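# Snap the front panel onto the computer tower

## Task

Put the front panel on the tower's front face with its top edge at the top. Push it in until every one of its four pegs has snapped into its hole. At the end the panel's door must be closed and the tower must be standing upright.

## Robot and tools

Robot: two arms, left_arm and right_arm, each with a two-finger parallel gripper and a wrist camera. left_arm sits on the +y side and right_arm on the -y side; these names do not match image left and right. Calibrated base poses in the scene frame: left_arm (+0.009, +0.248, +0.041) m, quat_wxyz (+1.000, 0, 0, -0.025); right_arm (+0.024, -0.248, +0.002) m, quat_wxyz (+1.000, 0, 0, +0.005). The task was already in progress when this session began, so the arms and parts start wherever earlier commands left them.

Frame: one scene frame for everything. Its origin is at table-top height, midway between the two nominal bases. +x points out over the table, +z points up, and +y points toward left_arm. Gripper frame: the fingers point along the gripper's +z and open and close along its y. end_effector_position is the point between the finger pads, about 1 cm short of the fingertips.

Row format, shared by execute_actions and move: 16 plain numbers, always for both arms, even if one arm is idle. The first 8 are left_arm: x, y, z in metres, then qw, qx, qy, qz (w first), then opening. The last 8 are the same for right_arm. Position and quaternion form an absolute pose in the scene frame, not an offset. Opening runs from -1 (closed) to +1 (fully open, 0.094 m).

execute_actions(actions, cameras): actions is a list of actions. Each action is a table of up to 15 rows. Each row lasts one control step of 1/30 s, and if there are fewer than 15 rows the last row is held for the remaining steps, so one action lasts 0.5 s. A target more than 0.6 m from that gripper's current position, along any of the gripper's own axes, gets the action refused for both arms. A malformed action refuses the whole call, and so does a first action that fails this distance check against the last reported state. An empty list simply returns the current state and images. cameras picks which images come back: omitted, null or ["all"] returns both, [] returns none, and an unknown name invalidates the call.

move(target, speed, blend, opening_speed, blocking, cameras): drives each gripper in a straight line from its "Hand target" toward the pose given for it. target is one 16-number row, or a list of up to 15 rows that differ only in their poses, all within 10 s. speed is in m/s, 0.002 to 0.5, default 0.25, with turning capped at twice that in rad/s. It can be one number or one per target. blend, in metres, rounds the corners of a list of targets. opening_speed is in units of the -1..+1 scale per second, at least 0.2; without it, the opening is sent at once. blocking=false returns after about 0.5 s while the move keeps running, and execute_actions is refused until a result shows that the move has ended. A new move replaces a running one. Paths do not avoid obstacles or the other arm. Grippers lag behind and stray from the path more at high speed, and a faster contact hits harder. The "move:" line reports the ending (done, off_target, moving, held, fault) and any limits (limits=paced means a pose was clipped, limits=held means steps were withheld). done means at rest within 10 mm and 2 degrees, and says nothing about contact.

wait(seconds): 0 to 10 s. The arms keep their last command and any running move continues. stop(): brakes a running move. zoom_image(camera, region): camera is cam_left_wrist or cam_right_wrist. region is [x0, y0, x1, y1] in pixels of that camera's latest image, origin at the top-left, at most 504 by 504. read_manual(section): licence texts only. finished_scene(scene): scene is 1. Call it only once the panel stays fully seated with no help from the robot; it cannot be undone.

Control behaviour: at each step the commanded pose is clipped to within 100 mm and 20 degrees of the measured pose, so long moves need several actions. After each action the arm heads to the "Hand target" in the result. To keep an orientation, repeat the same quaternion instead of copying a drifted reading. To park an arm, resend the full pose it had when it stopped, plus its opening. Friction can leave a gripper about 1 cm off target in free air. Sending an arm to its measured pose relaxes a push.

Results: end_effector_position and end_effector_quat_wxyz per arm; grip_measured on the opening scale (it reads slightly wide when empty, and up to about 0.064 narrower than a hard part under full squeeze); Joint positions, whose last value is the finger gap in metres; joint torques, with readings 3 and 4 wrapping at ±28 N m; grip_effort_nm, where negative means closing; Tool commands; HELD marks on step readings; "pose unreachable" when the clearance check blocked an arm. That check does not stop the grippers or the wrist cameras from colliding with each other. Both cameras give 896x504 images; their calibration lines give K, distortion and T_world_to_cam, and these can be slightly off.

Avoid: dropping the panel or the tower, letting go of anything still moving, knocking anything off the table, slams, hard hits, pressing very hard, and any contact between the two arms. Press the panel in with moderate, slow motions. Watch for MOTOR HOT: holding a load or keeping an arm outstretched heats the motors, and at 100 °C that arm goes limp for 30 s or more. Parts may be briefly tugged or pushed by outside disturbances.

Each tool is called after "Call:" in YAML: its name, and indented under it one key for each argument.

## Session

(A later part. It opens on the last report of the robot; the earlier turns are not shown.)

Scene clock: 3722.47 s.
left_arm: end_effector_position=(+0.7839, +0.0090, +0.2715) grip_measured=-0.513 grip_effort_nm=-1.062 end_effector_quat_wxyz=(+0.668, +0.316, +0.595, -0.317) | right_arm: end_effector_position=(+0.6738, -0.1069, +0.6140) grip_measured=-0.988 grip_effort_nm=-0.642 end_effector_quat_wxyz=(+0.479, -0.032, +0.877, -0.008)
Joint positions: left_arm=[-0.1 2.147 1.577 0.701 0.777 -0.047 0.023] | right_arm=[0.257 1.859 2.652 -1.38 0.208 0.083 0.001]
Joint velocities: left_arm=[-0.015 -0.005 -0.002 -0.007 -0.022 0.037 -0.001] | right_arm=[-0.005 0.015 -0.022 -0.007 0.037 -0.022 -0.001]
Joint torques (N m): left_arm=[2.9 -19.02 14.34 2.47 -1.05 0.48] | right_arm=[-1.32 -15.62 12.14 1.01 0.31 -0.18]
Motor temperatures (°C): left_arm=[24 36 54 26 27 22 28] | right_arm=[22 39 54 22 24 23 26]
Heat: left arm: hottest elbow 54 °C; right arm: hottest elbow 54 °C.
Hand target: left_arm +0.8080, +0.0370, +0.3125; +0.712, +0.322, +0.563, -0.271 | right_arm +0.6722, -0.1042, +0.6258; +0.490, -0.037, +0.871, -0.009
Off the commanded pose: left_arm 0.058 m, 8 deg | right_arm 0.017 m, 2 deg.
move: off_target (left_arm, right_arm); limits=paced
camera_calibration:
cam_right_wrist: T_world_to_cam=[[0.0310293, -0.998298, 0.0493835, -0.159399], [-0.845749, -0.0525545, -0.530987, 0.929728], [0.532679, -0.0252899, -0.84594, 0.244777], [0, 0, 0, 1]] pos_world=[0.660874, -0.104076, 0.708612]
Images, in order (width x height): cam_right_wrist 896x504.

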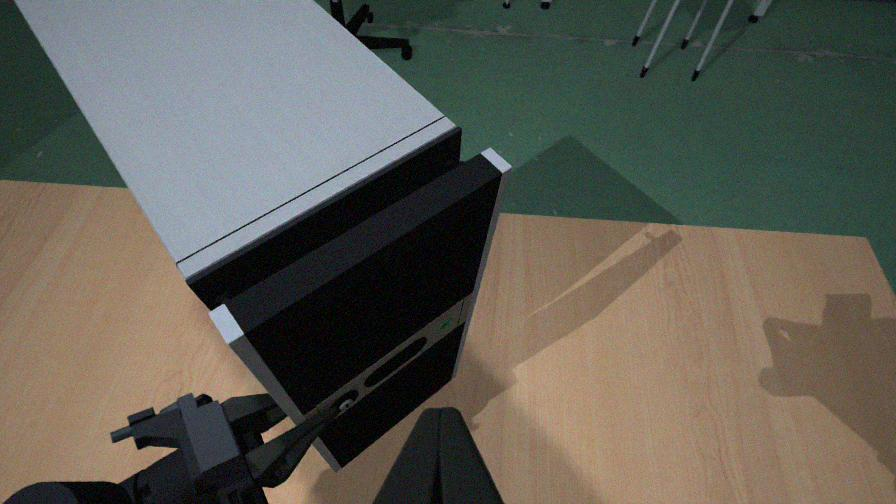

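Call:
move:
  target:
    - [0.75,-0.03,0.332,0.7114,0.3243,0.5593,-0.2684,-1,0.6784,-0.1012,0.6290,0.490,-0.030,0.871,0,-1]
    - [0.8235,0.0445,0.3085,0.7114,0.3243,0.5593,-0.2684,-1,0.6784,-0.1012,0.6290,0.490,-0.030,0.871,0,-1]
  speed: 0.12
  cameras: ["cam_right_wrist"]

Call:
zoom_image:
  camera: "cam_right_wrist"
  region: [150, 100, 550, 400]

Scene clock: 3735.60 s.
left_arm: end_effector_position=(+0.7887, +0.0139, +0.2668) grip_measured=-0.513 grip_effort_nm=-1.062 end_effector_quat_wxyz=(+0.663, +0.315, +0.596, -0.325) | right_arm: end_effector_position=(+0.6806, -0.1048, +0.6187) grip_measured=-0.988 grip_effort_nm=-0.647 end_effector_quat_wxyz=(+0.481, -0.032, +0.876, -0.007)
Joint positions: left_arm=[-0.09 2.165 1.597 0.699 0.799 -0.064 0.023] | right_arm=[0.257 1.935 2.797 -1.444 0.207 0.083 0.001]
Joint velocities: left_arm=[0.015 -0.015 0.002 -0.007 -0.066 0.037 0.001] | right_arm=[-0.015 0.005 0.007 -0.002 0.022 0.037 -0.001]
Joint torques (N m): left_arm=[3.19 -19.19 14.52 2.56 -1.35 0.65] | right_arm=[-1.03 -16.09 11.23 1.05 -0.01 0.06]
Motor temperatures (°C): left_arm=[24 35 54 26 27 22 28] | right_arm=[22 40 53 22 24 23 26]
Heat: left arm: hottest elbow 54 °C; right arm: hottest elbow 53 °C.
Hand target: left_arm +0.8155, +0.0469, +0.3083; +0.713, +0.323, +0.562, -0.269 | right_arm +0.6783, -0.1013, +0.6287; +0.491, -0.030, +0.870, +0.000
Off the commanded pose: left_arm 0.062 m, 10 deg | right_arm 0.011 m, 1 deg.
move: off_target (left_arm, right_arm)
camera_calibration:
cam_right_wrist: T_world_to_cam=[[0.0320617, -0.998365, 0.0473169, -0.157163], [-0.843055, -0.0524426, -0.535265, 0.938853], [0.536871, -0.0227292, -0.843358, 0.241059], [0, 0, 0, 1]] pos_world=[0.667126, -0.102191, 0.71327]
Images, in order (width x height): cam_right_wrist 896x504.

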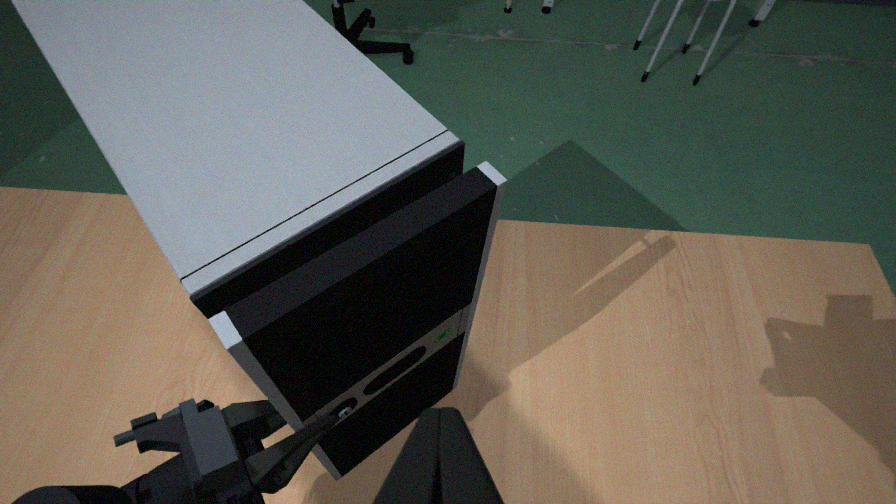

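Scaled by 1.260 from the camera's 896x504 image, which has a finer 1280x720 frame.

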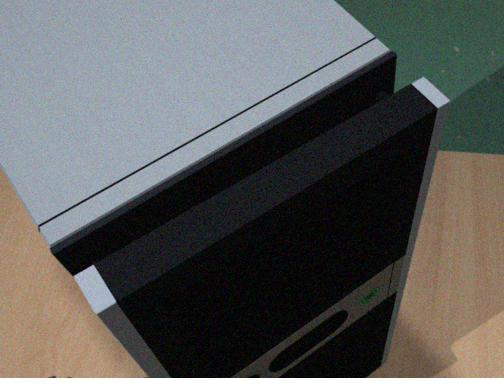

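Call:
move:
  target:
    - [0.75,-0.03,0.332,0.7144,0.318,0.563,-0.2604,-1,0.6784,-0.1012,0.6290,0.490,-0.030,0.871,0,-1]
    - [0.8210,0.048,0.3085,0.7144,0.318,0.563,-0.2604,-1,0.6784,-0.1012,0.6290,0.490,-0.030,0.871,0,-1]
  speed: 0.12
  cameras: ["cam_right_wrist"]

Call:
zoom_image:
  camera: "cam_right_wrist"
  region: [150, 100, 550, 400]

Scene clock: 3747.50 s.
left_arm: end_effector_position=(+0.7855, +0.0149, +0.2667) grip_measured=-0.513 grip_effort_nm=-1.062 end_effector_quat_wxyz=(+0.664, +0.310, +0.600, -0.319) | right_arm: end_effector_position=(+0.6805, -0.1048, +0.6189) grip_measured=-0.988 grip_effort_nm=-0.647 end_effector_quat_wxyz=(+0.481, -0.032, +0.876, -0.007)
Joint positions: left_arm=[-0.092 2.151 1.574 0.699 0.779 -0.058 0.023] | right_arm=[0.257 1.935 2.798 -1.444 0.207 0.083 0.001]
Joint velocities: left_arm=[-0.015 -0.015 0.017 0.002 -0.022 -0.007 -0.002] | right_arm=[-0.005 -0.005 -0.007 -0.002 -0.051 0.007 0.001]
Joint torques (N m): left_arm=[3.14 -19.08 14.48 2.67 -1.43 0.69] | right_arm=[-0.62 -16.56 10.99 1.13 0 0.03]
Motor temperatures (°C): left_arm=[24 35 55 26 27 22 28] | right_arm=[22 40 52 22 24 23 26]
Heat: left arm: hottest elbow 55 °C; right arm: hottest elbow 52 °C.
Hand target: left_arm +0.8128, +0.0503, +0.3084; +0.715, +0.317, +0.566, -0.260 | right_arm +0.6782, -0.1013, +0.6286; +0.491, -0.030, +0.871, +0.000
Off the commanded pose: left_arm 0.064 m, 10 deg | right_arm 0.011 m, 1 deg.
move: off_target (left_arm, right_arm)
camera_calibration:
cam_right_wrist: T_world_to_cam=[[0.0320443, -0.99837, 0.0472279, -0.157119], [-0.842858, -0.0523885, -0.53558, 0.938962], [0.537181, -0.0226441, -0.843163, 0.240912], [0, 0, 0, 1]] pos_world=[0.667033, -0.102217, 0.713437]
Images, in order (width x height): cam_right_wrist 896x504.

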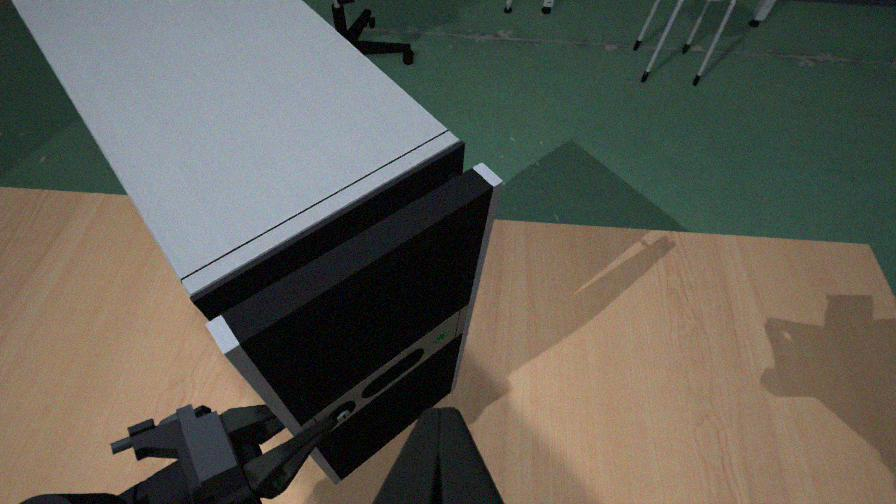

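Scaled by 1.260 from the camera's 896x504 image, which has a finer 1280x720 frame.

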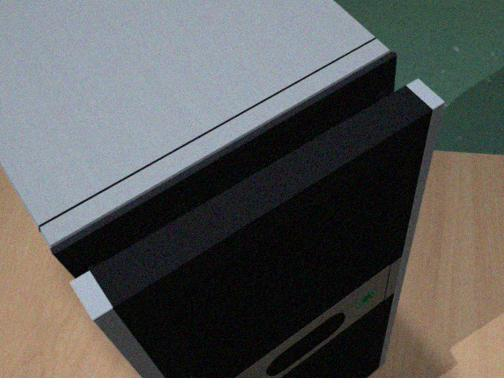

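Call:
move:
  target:
    - [0.834,0.056,0.3085,0.7171,0.3129,0.5657,-0.2538,-1,0.6784,-0.1012,0.6290,0.490,-0.030,0.871,0,-1]
  speed: 0.1
  cameras: ["cam_right_wrist"]

Call:
zoom_image:
  camera: "cam_right_wrist"
  region: [150, 100, 550, 400]

Scene clock: 3756.93 s.
left_arm: end_effector_position=(+0.7898, +0.0142, +0.2655) grip_measured=-0.513 grip_effort_nm=-1.067 end_effector_quat_wxyz=(+0.663, +0.313, +0.599, -0.321) | right_arm: end_effector_position=(+0.6805, -0.1048, +0.6189) grip_measured=-0.988 grip_effort_nm=-0.642 end_effector_quat_wxyz=(+0.481, -0.032, +0.876, -0.007)
Joint positions: left_arm=[-0.091 2.164 1.595 0.692 0.788 -0.058 0.023] | right_arm=[0.257 1.935 2.798 -1.444 0.206 0.083 0.001]
Joint velocities: left_arm=[-0.015 -0.005 0.007 0.017 -0.007 -0.037 0] | right_arm=[0.005 0.005 -0.007 -0.007 0.066 -0.007 0]
Joint torques (N m): left_arm=[4.19 -18.67 15.13 2.29 -2.13 0.65] | right_arm=[-0.67 -16.56 11.02 1.24 -0.02 0.03]
Motor temperatures (°C): left_arm=[24 35 57 26 27 22 28] | right_arm=[22 40 52 22 24 23 26]
Heat: left arm: hottest elbow 57 °C; right arm: hottest elbow 52 °C.
Hand target: left_arm +0.8229, +0.0596, +0.3084; +0.718, +0.312, +0.568, -0.254 | right_arm +0.6781, -0.1013, +0.6286; +0.491, -0.030, +0.871, +0.000
Off the commanded pose: left_arm 0.075 m, 11 deg | right_arm 0.011 m, 1 deg.
move: off_target (left_arm, right_arm)
camera_calibration:
cam_right_wrist: T_world_to_cam=[[0.0323653, -0.998369, 0.0470244, -0.157146], [-0.842871, -0.0525491, -0.535544, 0.938926], [0.537142, -0.0223025, -0.843197, 0.240994], [0, 0, 0, 1]] pos_world=[0.667032, -0.102175, 0.713431]
Images, in order (width x height): cam_right_wrist 896x504.

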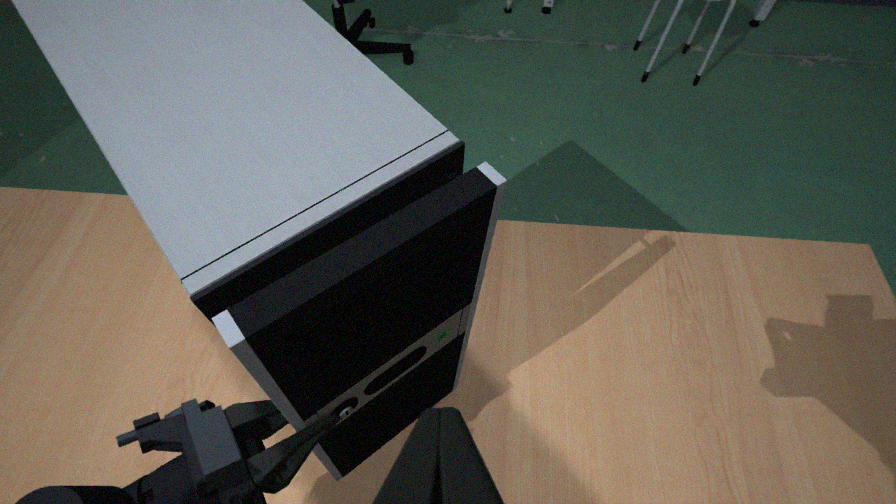

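Scaled by 1.260 from the camera's 896x504 image, which has a finer 1280x720 frame.

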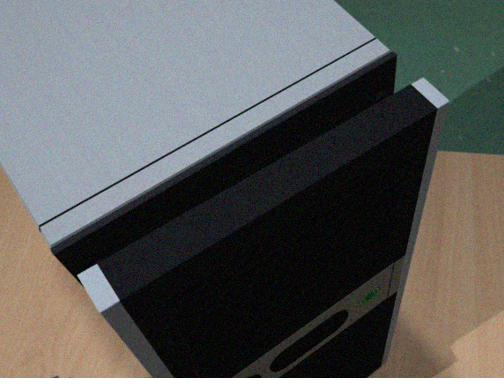

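Call:
move:
  target:
    - [0.828,0.072,0.3095,0.7185,0.3100,0.5672,-0.2500,-1,0.6784,-0.1012,0.6290,0.490,-0.030,0.871,0,-1]
  speed: 0.08
  cameras: ["cam_right_wrist"]

Call:
zoom_image:
  camera: "cam_right_wrist"
  region: [150, 100, 550, 400]

Scene clock: 3765.57 s.
left_arm: end_effector_position=(+0.7897, +0.0155, +0.2650) grip_measured=-0.513 grip_effort_nm=-1.067 end_effector_quat_wxyz=(+0.663, +0.313, +0.599, -0.322) | right_arm: end_effector_position=(+0.6805, -0.1048, +0.6189) grip_measured=-0.988 grip_effort_nm=-0.652 end_effector_quat_wxyz=(+0.481, -0.032, +0.876, -0.007)
Joint positions: left_arm=[-0.089 2.164 1.595 0.692 0.792 -0.058 0.023] | right_arm=[0.257 1.935 2.798 -1.444 0.206 0.083 0.001]
Joint velocities: left_arm=[-0.005 0.005 0.012 -0.002 -0.007 -0.007 0] | right_arm=[-0.015 -0.015 -0.002 0.007 -0.007 0.007 0]
Joint torques (N m): left_arm=[5.36 -19.96 12.98 2.81 -1.95 0.68] | right_arm=[-0.91 -16.15 10.92 1.14 -0.02 0]
Motor temperatures (°C): left_arm=[24 35 55 26 28 22 28] | right_arm=[22 40 51 22 24 23 26]
Heat: left arm: hottest elbow 55 °C; right arm: hottest elbow 51 °C.
Hand target: left_arm +0.8185, +0.0740, +0.3087; +0.719, +0.309, +0.570, -0.250 | right_arm +0.6781, -0.1013, +0.6286; +0.491, -0.030, +0.871, +0.000
Off the commanded pose: left_arm 0.081 m, 11 deg | right_arm 0.011 m, 1 deg.
move: off_target (left_arm, right_arm)
camera_calibration:
cam_right_wrist: T_world_to_cam=[[0.0323653, -0.998369, 0.0470244, -0.157146], [-0.842871, -0.0525491, -0.535544, 0.938926], [0.537142, -0.0223025, -0.843197, 0.240994], [0, 0, 0, 1]] pos_world=[0.667032, -0.102175, 0.713431]
Images, in order (width x height): cam_right_wrist 896x504.

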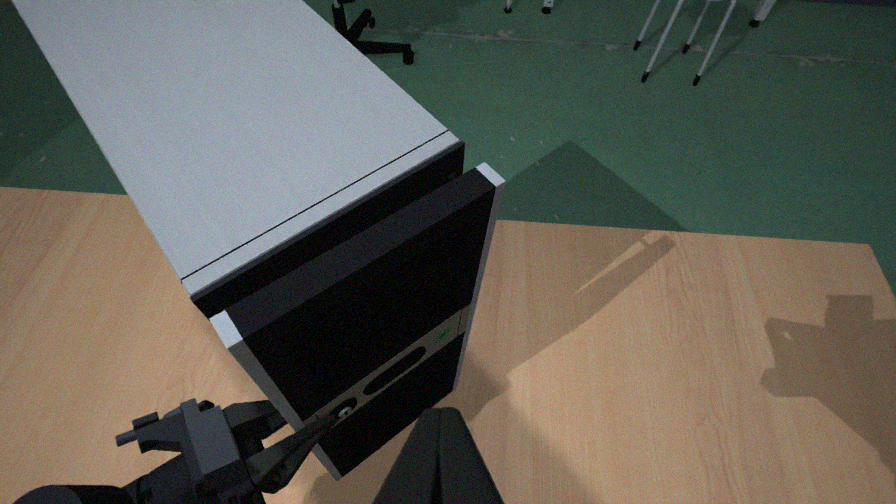

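Scaled by 1.260 from the camera's 896x504 image, which has a finer 1280x720 frame.

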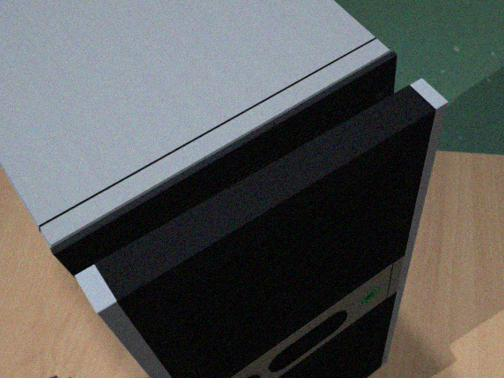

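Call:
execute_actions:
  actions: []
  cameras: ["cam_right_wrist"]

Call:
zoom_image:
  camera: "cam_right_wrist"
  region: [150, 100, 550, 400]

Scene clock: 3793.23 s.
left_arm: end_effector_position=(+0.7897, +0.0155, +0.2650) grip_measured=-0.513 grip_effort_nm=-1.057 end_effector_quat_wxyz=(+0.663, +0.313, +0.599, -0.322) | right_arm: end_effector_position=(+0.6805, -0.1048, +0.6189) grip_measured=-0.988 grip_effort_nm=-0.647 end_effector_quat_wxyz=(+0.481, -0.032, +0.876, -0.007)
Joint positions: left_arm=[-0.089 2.164 1.595 0.692 0.792 -0.058 0.023] | right_arm=[0.257 1.935 2.798 -1.444 0.206 0.083 0.001]
Joint velocities: left_arm=[-0.005 0.005 -0.007 0.017 -0.007 -0.007 -0.001] | right_arm=[-0.015 0.005 -0.007 -0.007 0.081 0.022 0]
Joint torques (N m): left_arm=[5.6 -19.96 12.98 2.74 -1.95 0.69] | right_arm=[-0.97 -16.21 11.04 1.14 0.02 0.04]
Motor temperatures (°C): left_arm=[24 35 53 26 29 22 28] | right_arm=[22 40 50 22 24 23 26]
Heat: left arm: hottest elbow 53 °C; right arm: hottest elbow 50 °C.
Hand target: left_arm +0.8185, +0.0740, +0.3087; +0.719, +0.309, +0.570, -0.250 | right_arm +0.6781, -0.1013, +0.6286; +0.491, -0.030, +0.871, +0.000
Tool commands: left_gripper/opening=-1.0 right_gripper/opening=-1.0
Off the commanded pose: left_arm 0.081 m, 11 deg | right_arm 0.011 m, 1 deg.
camera_calibration:
cam_right_wrist: T_world_to_cam=[[0.0323653, -0.998369, 0.0470244, -0.157146], [-0.842871, -0.0525491, -0.535544, 0.938926], [0.537142, -0.0223025, -0.843197, 0.240994], [0, 0, 0, 1]] pos_world=[0.667032, -0.102175, 0.713431]
Images, in order (width x height): cam_right_wrist 896x504.

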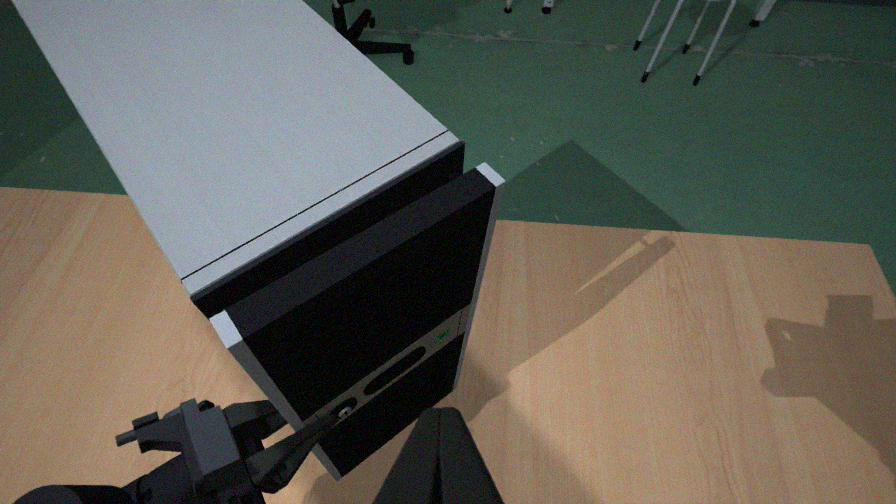

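Scaled by 1.260 from the camera's 896x504 image, which has a finer 1280x720 frame.

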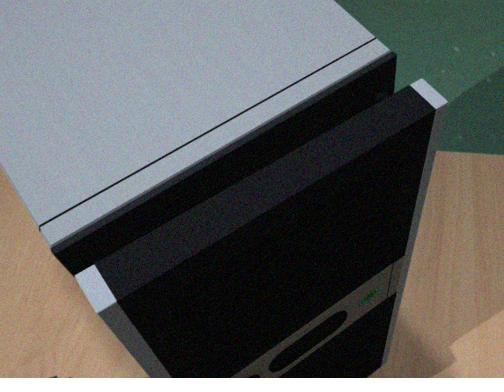

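Call:
move:
  target:
    - [0.75,-0.03,0.333,0.7125,0.3226,0.5603,-0.2643,-1,0.6784,-0.1012,0.6290,0.490,-0.030,0.871,0,-1]
    - [0.8155,0.037,0.3095,0.7125,0.3226,0.5603,-0.2643,-1,0.6784,-0.1012,0.6290,0.490,-0.030,0.871,0,-1]
  speed: 0.12
  cameras: ["cam_right_wrist"]

Call:
zoom_image:
  camera: "cam_right_wrist"
  region: [150, 100, 550, 400]

Scene clock: 3810.13 s.
left_arm: end_effector_position=(+0.7837, +0.0099, +0.2658) grip_measured=-0.514 grip_effort_nm=-1.067 end_effector_quat_wxyz=(+0.666, +0.315, +0.599, -0.314) | right_arm: end_effector_position=(+0.6805, -0.1048, +0.6189) grip_measured=-0.988 grip_effort_nm=-0.642 end_effector_quat_wxyz=(+0.481, -0.032, +0.876, -0.007)
Joint positions: left_arm=[-0.1 2.148 1.57 0.695 0.772 -0.039 0.023] | right_arm=[0.257 1.935 2.798 -1.444 0.206 0.083 0.001]
Joint velocities: left_arm=[-0.005 -0.005 0.012 -0.002 0.007 0.007 0.001] | right_arm=[-0.015 -0.015 0.002 -0.007 -0.051 -0.007 0.001]
Joint torques (N m): left_arm=[2.73 -19.25 14.3 2.89 -1.08 0.55] | right_arm=[-1.03 -15.97 10.91 1.07 -0.05 0.05]
Motor temperatures (°C): left_arm=[24 36 52 26 30 22 28] | right_arm=[22 40 50 22 24 23 26]
Heat: left arm: hottest elbow 52 °C; right arm: hottest elbow 50 °C.
Hand target: left_arm +0.8083, +0.0390, +0.3093; +0.714, +0.322, +0.563, -0.264 | right_arm +0.6781, -0.1013, +0.6286; +0.491, -0.030, +0.871, +0.000
Off the commanded pose: left_arm 0.060 m, 9 deg | right_arm 0.011 m, 1 deg.
move: off_target (left_arm, right_arm)
camera_calibration:
cam_right_wrist: T_world_to_cam=[[0.0323653, -0.998369, 0.0470244, -0.157146], [-0.842871, -0.0525491, -0.535544, 0.938926], [0.537142, -0.0223025, -0.843197, 0.240994], [0, 0, 0, 1]] pos_world=[0.667032, -0.102175, 0.713431]
Images, in order (width x height): cam_right_wrist 896x504.

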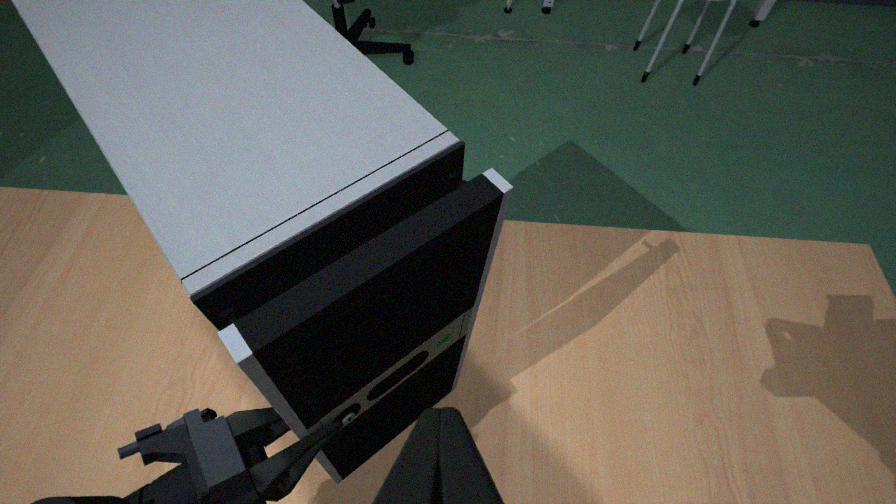

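Scaled by 1.260 from the camera's 896x504 image, which has a finer 1280x720 frame.

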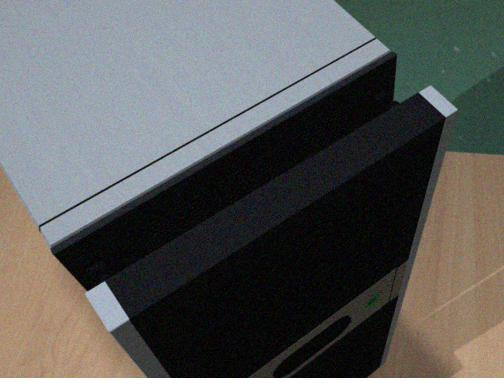

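Call:
move:
  target:
    - [0.8240,0.050,0.3095,0.7195,0.3065,0.5690,-0.2440,-1,0.6784,-0.1012,0.6290,0.490,-0.030,0.871,0,-1]
    - [0.8300,0.060,0.3095,0.7230,0.2960,0.5745,-0.2310,-1,0.6784,-0.1012,0.6290,0.490,-0.030,0.871,0,-1]
  speed: 0.08
  cameras: ["cam_right_wrist"]

Call:
zoom_image:
  camera: "cam_right_wrist"
  region: [150, 100, 550, 400]

Scene clock: 3836.33 s.
left_arm: end_effector_position=(+0.7876, +0.0131, +0.2661) grip_measured=-0.514 grip_effort_nm=-1.067 end_effector_quat_wxyz=(+0.668, +0.303, +0.605, -0.309) | right_arm: end_effector_position=(+0.6805, -0.1048, +0.6189) grip_measured=-0.988 grip_effort_nm=-0.642 end_effector_quat_wxyz=(+0.481, -0.032, +0.876, -0.007)
Joint positions: left_arm=[-0.1 2.148 1.57 0.694 0.745 -0.049 0.023] | right_arm=[0.257 1.935 2.798 -1.444 0.206 0.083 0.001]
Joint velocities: left_arm=[0.005 -0.015 -0.012 -0.007 0.066 -0.066 -0.001] | right_arm=[0.005 -0.005 -0.012 0.002 -0.037 0.022 0]
Joint torques (N m): left_arm=[4.37 -19.66 13.74 2.44 -2.99 0.78] | right_arm=[-0.62 -16.21 11.06 1.05 -0.03 -0.01]
Motor temperatures (°C): left_arm=[24 38 56 26 29 22 28] | right_arm=[22 39 49 22 24 23 26]
Heat: left arm: hottest elbow 56 °C; right arm: hottest elbow 49 °C.
Hand target: left_arm +0.8194, +0.0632, +0.3094; +0.724, +0.296, +0.578, -0.232 | right_arm +0.6781, -0.1013, +0.6286; +0.491, -0.030, +0.871, +0.000
Off the commanded pose: left_arm 0.077 m, 12 deg | right_arm 0.011 m, 1 deg.
move: off_target (left_arm, right_arm)
camera_calibration:
cam_right_wrist: T_world_to_cam=[[0.0323653, -0.998369, 0.0470244, -0.157146], [-0.842871, -0.0525491, -0.535544, 0.938926], [0.537142, -0.0223025, -0.843197, 0.240994], [0, 0, 0, 1]] pos_world=[0.667032, -0.102175, 0.713431]
Images, in order (width x height): cam_right_wrist 896x504.

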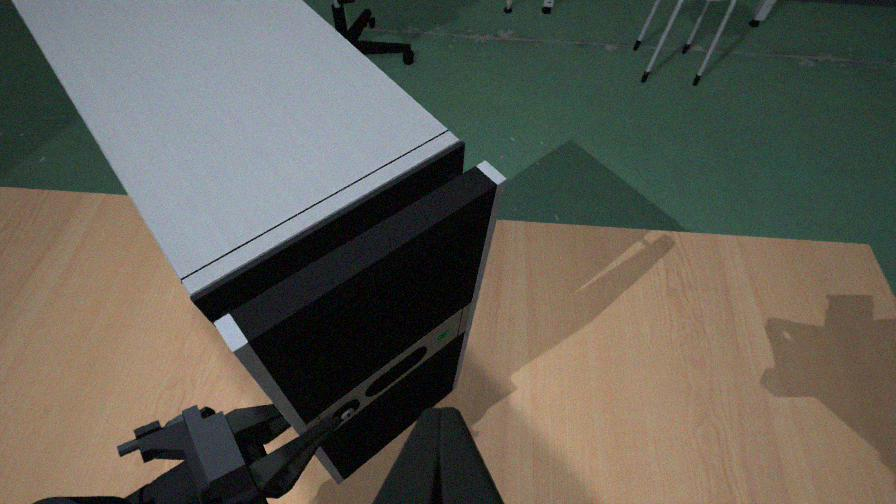

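Scaled by 1.260 from the camera's 896x504 image, which has a finer 1280x720 frame.

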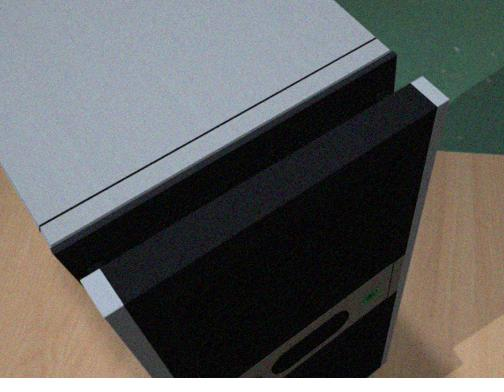

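Call:
move:
  target: [0.8290,0.086,0.3090,0.7230,0.2960,0.5745,-0.2310,-1,0.6784,-0.1012,0.6290,0.490,-0.030,0.871,0,-1]
  speed: 0.06
  cameras: ["cam_right_wrist"]

Call:
zoom_image:
  camera: "cam_right_wrist"
  region: [150, 100, 550, 400]

Scene clock: 3848.03 s.
left_arm: end_effector_position=(+0.7868, +0.0172, +0.2658) grip_measured=-0.514 grip_effort_nm=-1.057 end_effector_quat_wxyz=(+0.666, +0.307, +0.603, -0.313) | right_arm: end_effector_position=(+0.6805, -0.1048, +0.6189) grip_measured=-0.988 grip_effort_nm=-0.652 end_effector_quat_wxyz=(+0.481, -0.032, +0.876, -0.007)
Joint positions: left_arm=[-0.091 2.148 1.57 0.694 0.765 -0.049 0.023] | right_arm=[0.257 1.935 2.798 -1.444 0.206 0.083 0.001]
Joint velocities: left_arm=[0.005 0.015 0.007 -0.002 -0.007 -0.007 0.001] | right_arm=[-0.005 -0.005 0.002 -0.007 0.022 0.007 -0.001]
Joint torques (N m): left_arm=[6.53 -19.96 12.57 2.71 -2.37 0.72] | right_arm=[-1.08 -15.91 11.1 1.02 0 0.03]
Motor temperatures (°C): left_arm=[24 38 57 26 32 23 28] | right_arm=[22 39 49 22 24 23 26]
Heat: left arm: hottest elbow 57 °C; right arm: hottest elbow 49 °C.
Hand target: left_arm +0.8179, +0.0878, +0.3085; +0.724, +0.296, +0.579, -0.232 | right_arm +0.6781, -0.1013, +0.6286; +0.491, -0.030, +0.871, +0.000
Off the commanded pose: left_arm 0.092 m, 12 deg | right_arm 0.011 m, 1 deg.
move: off_target (left_arm, right_arm)
camera_calibration:
cam_right_wrist: T_world_to_cam=[[0.0323653, -0.998369, 0.0470244, -0.157146], [-0.842871, -0.0525491, -0.535544, 0.938926], [0.537142, -0.0223025, -0.843197, 0.240994], [0, 0, 0, 1]] pos_world=[0.667032, -0.102175, 0.713431]
Images, in order (width x height): cam_right_wrist 896x504.

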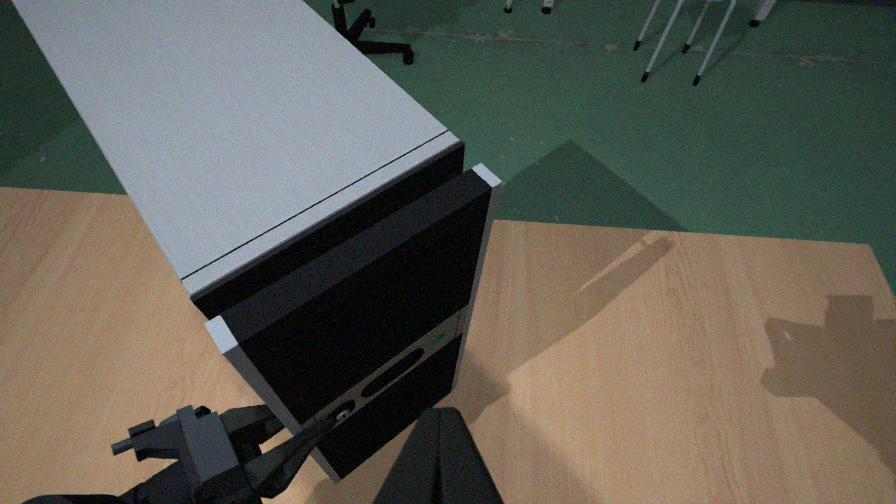

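Scaled by 1.260 from the camera's 896x504 image, which has a finer 1280x720 frame.

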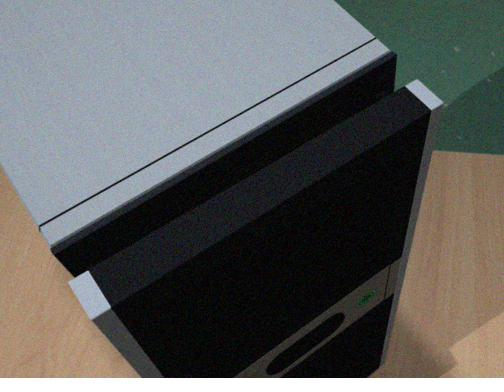

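Call:
move:
  target: [0.8400,0.086,0.3090,0.7260,0.2880,0.5785,-0.2210,-1,0.6784,-0.1012,0.6290,0.490,-0.030,0.871,0,-1]
  speed: 0.06
  cameras: ["cam_right_wrist"]

Call:
zoom_image:
  camera: "cam_right_wrist"
  region: [150, 100, 550, 400]

Scene clock: 3855.67 s.
left_arm: end_effector_position=(+0.7876, +0.0178, +0.2656) grip_measured=-0.514 grip_effort_nm=-1.077 end_effector_quat_wxyz=(+0.667, +0.305, +0.604, -0.310) | right_arm: end_effector_position=(+0.6805, -0.1048, +0.6189) grip_measured=-0.988 grip_effort_nm=-0.647 end_effector_quat_wxyz=(+0.481, -0.032, +0.876, -0.007)
Joint positions: left_arm=[-0.091 2.148 1.57 0.692 0.759 -0.047 0.023] | right_arm=[0.257 1.935 2.798 -1.444 0.206 0.083 0.001]
Joint velocities: left_arm=[-0.015 -0.005 0.002 -0.012 -0.007 0.037 0.001] | right_arm=[-0.005 -0.015 0.002 0.012 0.037 -0.037 -0.001]
Joint torques (N m): left_arm=[6.59 -19.49 13.81 2.4 -3.36 0.76] | right_arm=[-0.97 -16.32 10.95 1.24 -0.03 0.01]
Motor temperatures (°C): left_arm=[24 38 57 26 32 23 28] | right_arm=[22 39 49 22 24 23 26]
Heat: left arm: hottest elbow 57 °C; right arm: hottest elbow 49 °C.
Hand target: left_arm +0.8252, +0.0896, +0.3086; +0.727, +0.288, +0.583, -0.222 | right_arm +0.6781, -0.1013, +0.6286; +0.491, -0.030, +0.871, +0.000
Off the commanded pose: left_arm 0.096 m, 13 deg | right_arm 0.011 m, 1 deg.
move: off_target (left_arm, right_arm)
camera_calibration:
cam_right_wrist: T_world_to_cam=[[0.0323653, -0.998369, 0.0470244, -0.157146], [-0.842871, -0.0525491, -0.535544, 0.938926], [0.537142, -0.0223025, -0.843197, 0.240994], [0, 0, 0, 1]] pos_world=[0.667032, -0.102175, 0.713431]
Images, in order (width x height): cam_right_wrist 896x504.

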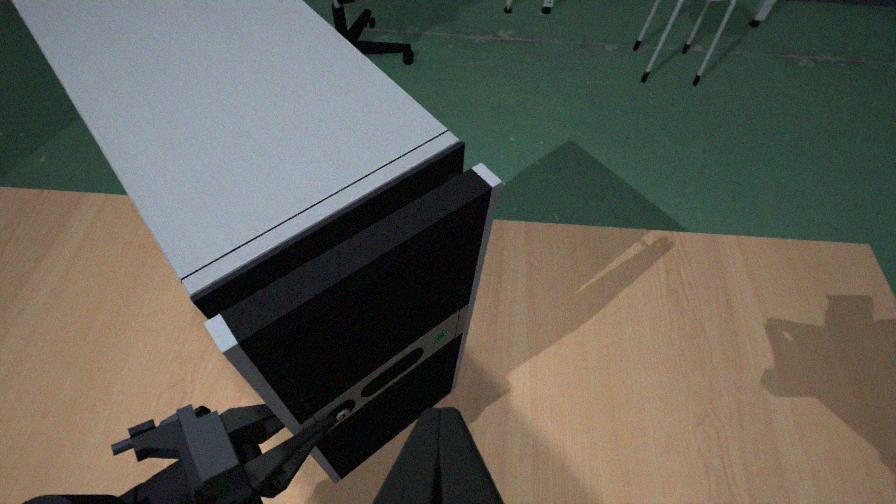

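Scaled by 1.260 from the camera's 896x504 image, which has a finer 1280x720 frame.

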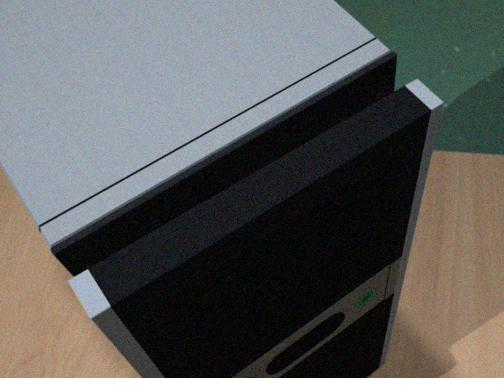

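Call:
move:
  target:
    - [0.76,-0.01,0.333,0.7303,0.2946,0.566,-0.231,-1,0.6784,-0.1012,0.6290,0.490,-0.030,0.871,0,-1]
    - [0.824,0.056,0.3095,0.7303,0.2946,0.566,-0.231,-1,0.6784,-0.1012,0.6290,0.490,-0.030,0.871,0,-1]
  speed: 0.1
  cameras: ["cam_right_wrist"]

Call:
zoom_image:
  camera: "cam_right_wrist"
  region: [150, 100, 550, 400]

Scene clock: 3879.20 s.
left_arm: end_effector_position=(+0.7806, +0.0129, +0.2621) grip_measured=-0.514 grip_effort_nm=-1.057 end_effector_quat_wxyz=(+0.673, +0.297, +0.608, -0.299) | right_arm: end_effector_position=(+0.6805, -0.1048, +0.6189) grip_measured=-0.988 grip_effort_nm=-0.657 end_effector_quat_wxyz=(+0.481, -0.032, +0.876, -0.007)
Joint positions: left_arm=[-0.106 2.132 1.529 0.715 0.714 -0.037 0.023] | right_arm=[0.257 1.935 2.798 -1.444 0.206 0.083 0.001]
Joint velocities: left_arm=[-0.005 -0.005 0.012 0.007 -0.037 0.037 0.002] | right_arm=[-0.005 -0.005 -0.012 -0.002 0.007 -0.066 0]
Joint torques (N m): left_arm=[4.25 -18.55 14.68 3.25 -2.08 0.64] | right_arm=[-1.03 -16.21 10.99 1.22 0.02 0.05]
Motor temperatures (°C): left_arm=[25 38 58 26 36 23 28] | right_arm=[22 39 49 22 24 23 26]
Heat: left arm: hottest elbow 58 °C; right arm: hottest elbow 49 °C.
Hand target: left_arm +0.8128, +0.0591, +0.3092; +0.731, +0.294, +0.570, -0.231 | right_arm +0.6781, -0.1013, +0.6286; +0.491, -0.030, +0.871, +0.000
Off the commanded pose: left_arm 0.077 m, 11 deg | right_arm 0.011 m, 1 deg.
move: off_target (left_arm, right_arm)
camera_calibration:
cam_right_wrist: T_world_to_cam=[[0.0323653, -0.998369, 0.0470244, -0.157146], [-0.842871, -0.0525491, -0.535544, 0.938926], [0.537142, -0.0223025, -0.843197, 0.240994], [0, 0, 0, 1]] pos_world=[0.667032, -0.102175, 0.713431]
Images, in order (width x height): cam_right_wrist 896x504.

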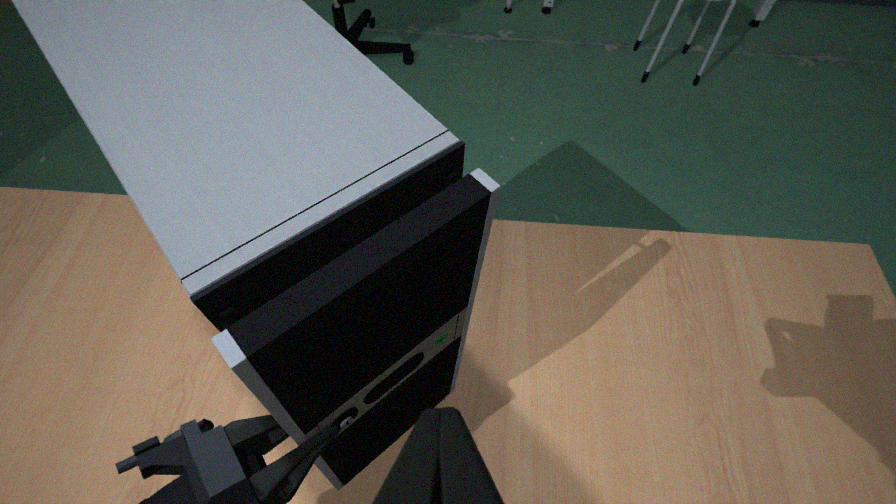

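Scaled by 1.260 from the camera's 896x504 image, which has a finer 1280x720 frame.

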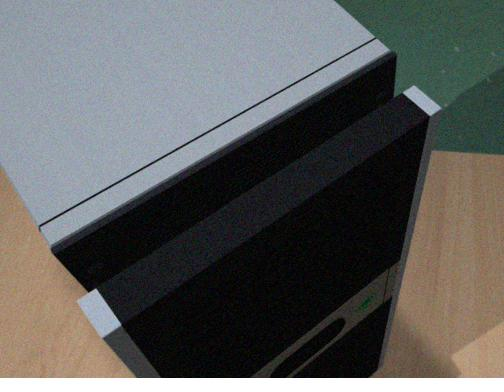

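Call:
move:
  target:
    - [0.824,0.056,0.3095,0.7303,0.2946,0.566,-0.231,-1,0.62,-0.25,0.58,0.60,-0.1,0.8,0.1,-1]
    - [0.824,0.056,0.3095,0.7303,0.2946,0.566,-0.231,-1,0.45,-0.30,0.46,0.686,-0.05,0.686,0.05,-1]
  cameras: ["cam_right_wrist"]

Call:
zoom_image:
  camera: "cam_right_wrist"
  region: [200, 0, 704, 504]

Scene clock: 3902.43 s.
left_arm: end_effector_position=(+0.7807, +0.0129, +0.2622) grip_measured=-0.514 grip_effort_nm=-1.072 end_effector_quat_wxyz=(+0.673, +0.297, +0.608, -0.299) | right_arm: end_effector_position=(+0.4541, -0.2956, +0.4492) grip_measured=-0.988 grip_effort_nm=-0.647 end_effector_quat_wxyz=(+0.697, -0.048, +0.713, +0.056)
Joint positions: left_arm=[-0.106 2.132 1.53 0.715 0.714 -0.037 0.023] | right_arm=[-0.282 0.824 0.819 -0.018 -0.419 0.004 0.001]
Joint velocities: left_arm=[-0.024 -0.005 -0.002 0.007 -0.095 0.022 0] | right_arm=[0.005 0.005 -0.017 0.017 0.022 0.022 0]
Joint torques (N m): left_arm=[4.48 -18.37 14.64 3.29 -2.1 0.64] | right_arm=[-1.73 -5.25 10.54 1.99 -0.12 0.08]
Motor temperatures (°C): left_arm=[25 36 60 26 34 23 28] | right_arm=[22 39 49 22 24 23 26]
Heat: left arm: hottest elbow 60 °C; right arm: hottest elbow 49 °C.
Hand target: left_arm +0.8129, +0.0591, +0.3094; +0.731, +0.294, +0.570, -0.231 | right_arm +0.4513, -0.2991, +0.4556; +0.705, -0.044, +0.706, +0.056
Off the commanded pose: left_arm 0.077 m, 11 deg | right_arm 0.012 m, 1 deg.
move: off_target (left_arm, right_arm)
camera_calibration:
cam_right_wrist: T_world_to_cam=[[0.130549, -0.991271, -0.0183845, -0.345412], [-0.441267, -0.0414891, -0.896416, 0.630219], [0.887829, 0.125139, -0.442832, -0.080276], [0, 0, 0, 1]] pos_world=[0.39446, -0.306205, 0.52304]
Images, in order (width x height): cam_right_wrist 896x504.

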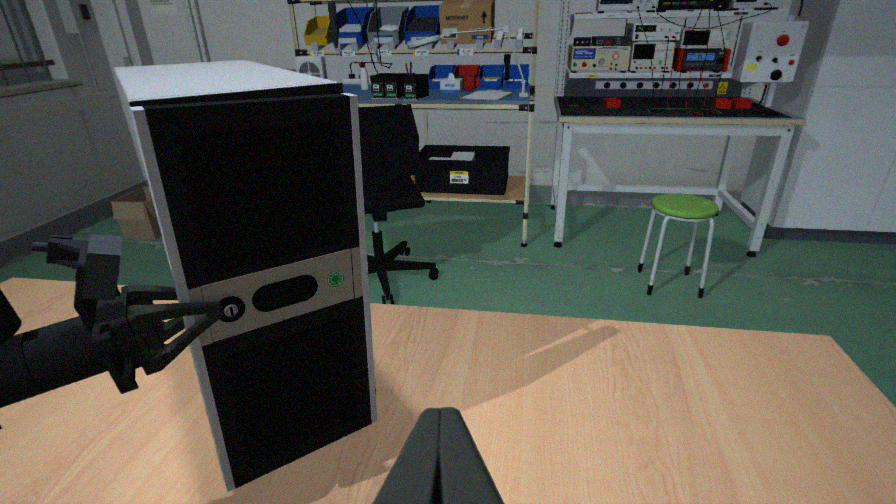

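Scaled by 1.000.

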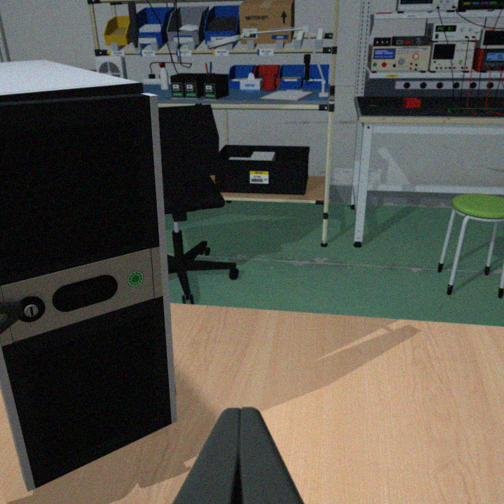

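Call:
zoom_image:
  camera: "cam_right_wrist"
  region: [90, 50, 250, 300]

Call:
zoom_image:
  camera: "cam_right_wrist"
  region: [200, 340, 400, 500]

Call:
zoom_image:
  camera: "cam_right_wrist"
  region: [320, 70, 400, 130]

Scaled by 2.016 from the camera's 896x504 image, which has a finer 1280x720 frame.

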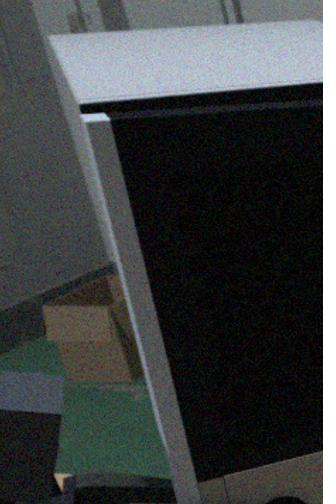

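Scaled by 2.520 from the camera's 896x504 image, which has a finer 1280x720 frame.

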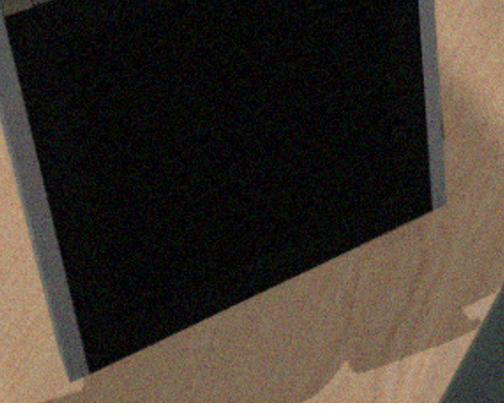

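Scaled by 6.300 from the camera's 896x504 image, which has a finer 1280x720 frame.

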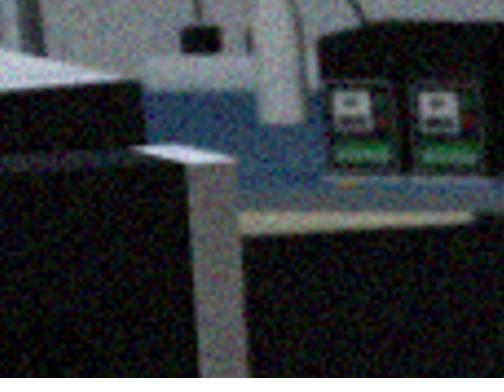

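Call:
move:
  target:
    - [0.76,-0.02,0.333,0.7428,0.2933,0.5476,-0.2381,-1,0.45,-0.30,0.46,0.686,-0.05,0.686,0.05,-1]
    - [0.829,0.045,0.3095,0.7428,0.2933,0.5476,-0.2381,-1,0.45,-0.30,0.46,0.686,-0.05,0.686,0.05,-1]
  speed: 0.1
  cameras: ["cam_right_wrist"]

Call:
zoom_image:
  camera: "cam_right_wrist"
  region: [90, 50, 250, 300]

Call:
zoom_image:
  camera: "cam_right_wrist"
  region: [200, 340, 400, 500]

Call:
zoom_image:
  camera: "cam_right_wrist"
  region: [320, 70, 400, 130]

Scene clock: 3934.73 s.
left_arm: end_effector_position=(+0.7938, +0.0115, +0.2627) grip_measured=-0.514 grip_effort_nm=-1.072 end_effector_quat_wxyz=(+0.694, +0.288, +0.590, -0.297) | right_arm: end_effector_position=(+0.4536, -0.2957, +0.4492) grip_measured=-0.988 grip_effort_nm=-0.652 end_effector_quat_wxyz=(+0.697, -0.050, +0.713, +0.059)
Joint positions: left_arm=[-0.109 2.181 1.577 0.785 0.692 -0.067 0.023] | right_arm=[-0.287 0.824 0.819 -0.018 -0.431 0.004 0.001]
Joint velocities: left_arm=[-0.005 0.005 0.002 -0.007 -0.022 0.066 -0.001] | right_arm=[-0.005 -0.015 0.007 -0.022 0.022 -0.051 0]
Joint torques (N m): left_arm=[3.49 -19.14 14.52 2.78 -1.46 0.65] | right_arm=[-2.08 -5.6 11.69 1.55 -0.11 -0.08]
Motor temperatures (°C): left_arm=[25 35 61 26 34 23 28] | right_arm=[22 36 50 22 24 23 26]
Heat: left arm: hottest elbow 61 °C; right arm: hottest elbow 50 °C.
Hand target: left_arm +0.8204, +0.0477, +0.3090; +0.744, +0.292, +0.551, -0.238 | right_arm +0.4501, -0.2998, +0.4601; +0.705, -0.051, +0.705, +0.052
Off the commanded pose: left_arm 0.068 m, 10 deg | right_arm 0.012 m, 2 deg.
move: off_target (left_arm, right_arm)
camera_calibration:
cam_right_wrist: T_world_to_cam=[[0.137333, -0.990335, -0.0193939, -0.347811], [-0.441014, -0.0436019, -0.89644, 0.629263], [0.886931, 0.131664, -0.44274, -0.0774753], [0, 0, 0, 1]] pos_world=[0.393995, -0.306811, 0.52305]
Images, in order (width x height): cam_right_wrist 896x504.

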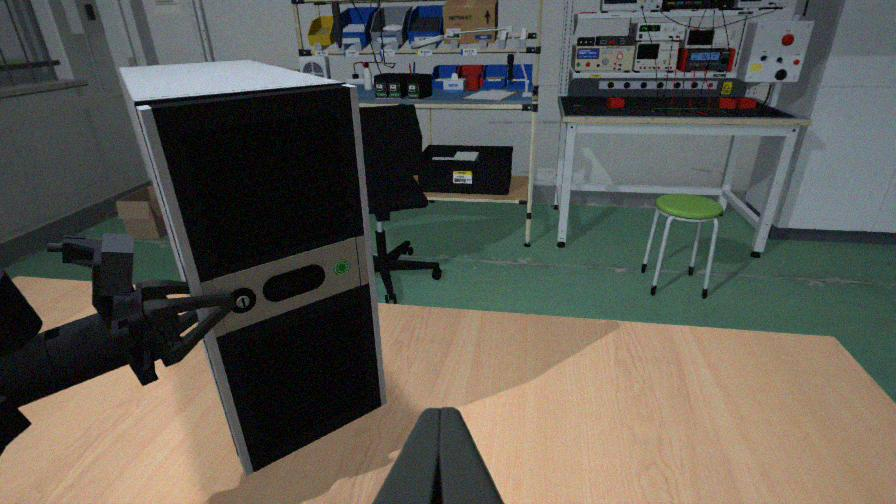

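Scaled by 2.016 from the camera's 896x504 image, which has a finer 1280x720 frame.

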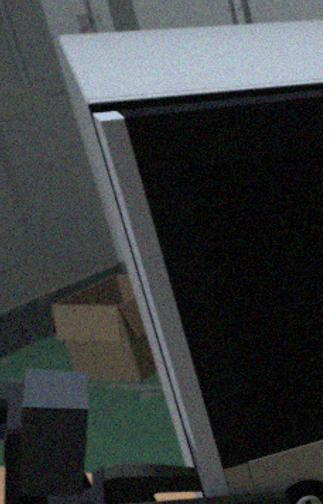

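Scaled by 2.520 from the camera's 896x504 image, which has a finer 1280x720 frame.

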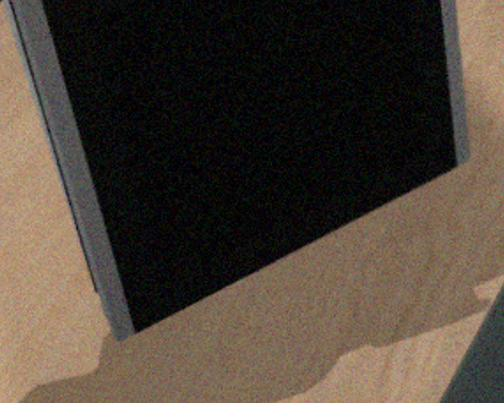

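Scaled by 6.300 from the camera's 896x504 image, which has a finer 1280x720 frame.

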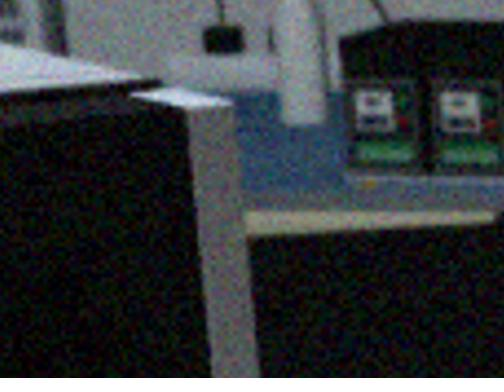

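Call:
move:
  target:
    - [0.829,0.045,0.3095,0.7428,0.2933,0.5476,-0.2381,-1,0.62,-0.25,0.58,0.60,-0.1,0.8,0.1,-1]
    - [0.829,0.045,0.3095,0.7428,0.2933,0.5476,-0.2381,-1,0.6784,-0.1012,0.6290,0.490,-0.030,0.871,0,-1]
  cameras: ["cam_right_wrist"]

Call:
zoom_image:
  camera: "cam_right_wrist"
  region: [150, 100, 550, 400]

Scene clock: 3948.77 s.
left_arm: end_effector_position=(+0.7939, +0.0114, +0.2629) grip_measured=-0.514 grip_effort_nm=-1.067 end_effector_quat_wxyz=(+0.694, +0.288, +0.590, -0.297) | right_arm: end_effector_position=(+0.6784, -0.1017, +0.6236) grip_measured=-0.988 grip_effort_nm=-0.652 end_effector_quat_wxyz=(+0.484, -0.044, +0.874, -0.010)
Joint positions: left_arm=[-0.109 2.182 1.578 0.785 0.693 -0.067 0.023] | right_arm=[0.262 1.959 2.855 -1.471 0.205 0.061 0.001]
Joint velocities: left_arm=[-0.015 0.005 -0.007 0.002 0.037 -0.081 0] | right_arm=[-0.015 -0.005 -0.002 0.012 0.022 0.007 0]
Joint torques (N m): left_arm=[3.43 -19.08 14.46 2.69 -1.46 0.65] | right_arm=[-1.03 -16.85 10.99 1.11 0.21 0.04]
Motor temperatures (°C): left_arm=[25 37 58 26 33 23 28] | right_arm=[22 35 51 22 24 23 26]
Heat: left arm: hottest elbow 58 °C; right arm: hottest elbow 51 °C.
Hand target: left_arm +0.8203, +0.0474, +0.3092; +0.744, +0.293, +0.551, -0.238 | right_arm +0.6766, -0.1024, +0.6328; +0.494, -0.036, +0.869, -0.006
Off the commanded pose: left_arm 0.067 m, 10 deg | right_arm 0.005 m, 2 deg.
move: off_target (left_arm)
camera_calibration:
cam_right_wrist: T_world_to_cam=[[0.0499114, -0.996705, 0.0639314, -0.176514], [-0.838173, -0.0766095, -0.539997, 0.937019], [0.543116, -0.0266336, -0.839235, 0.239235], [0, 0, 0, 1]] pos_world=[0.664261, -0.0977763, 0.718047]
Images, in order (width x height): cam_right_wrist 896x504.

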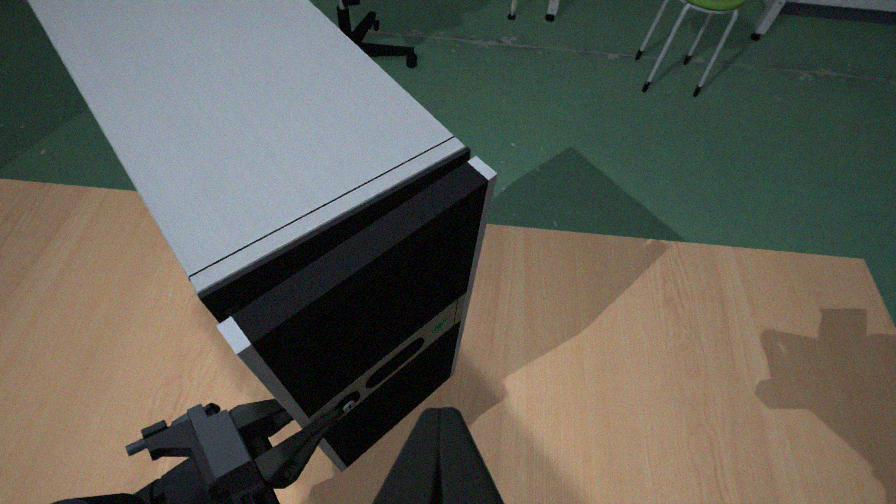

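Scaled by 1.260 from the camera's 896x504 image, which has a finer 1280x720 frame.

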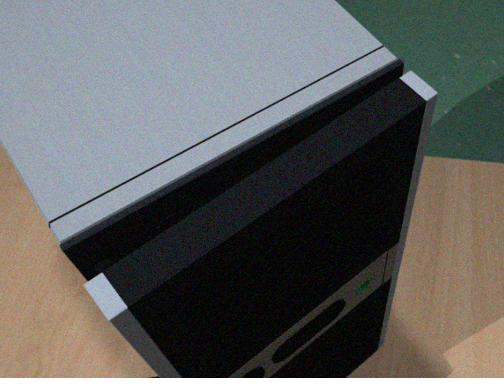

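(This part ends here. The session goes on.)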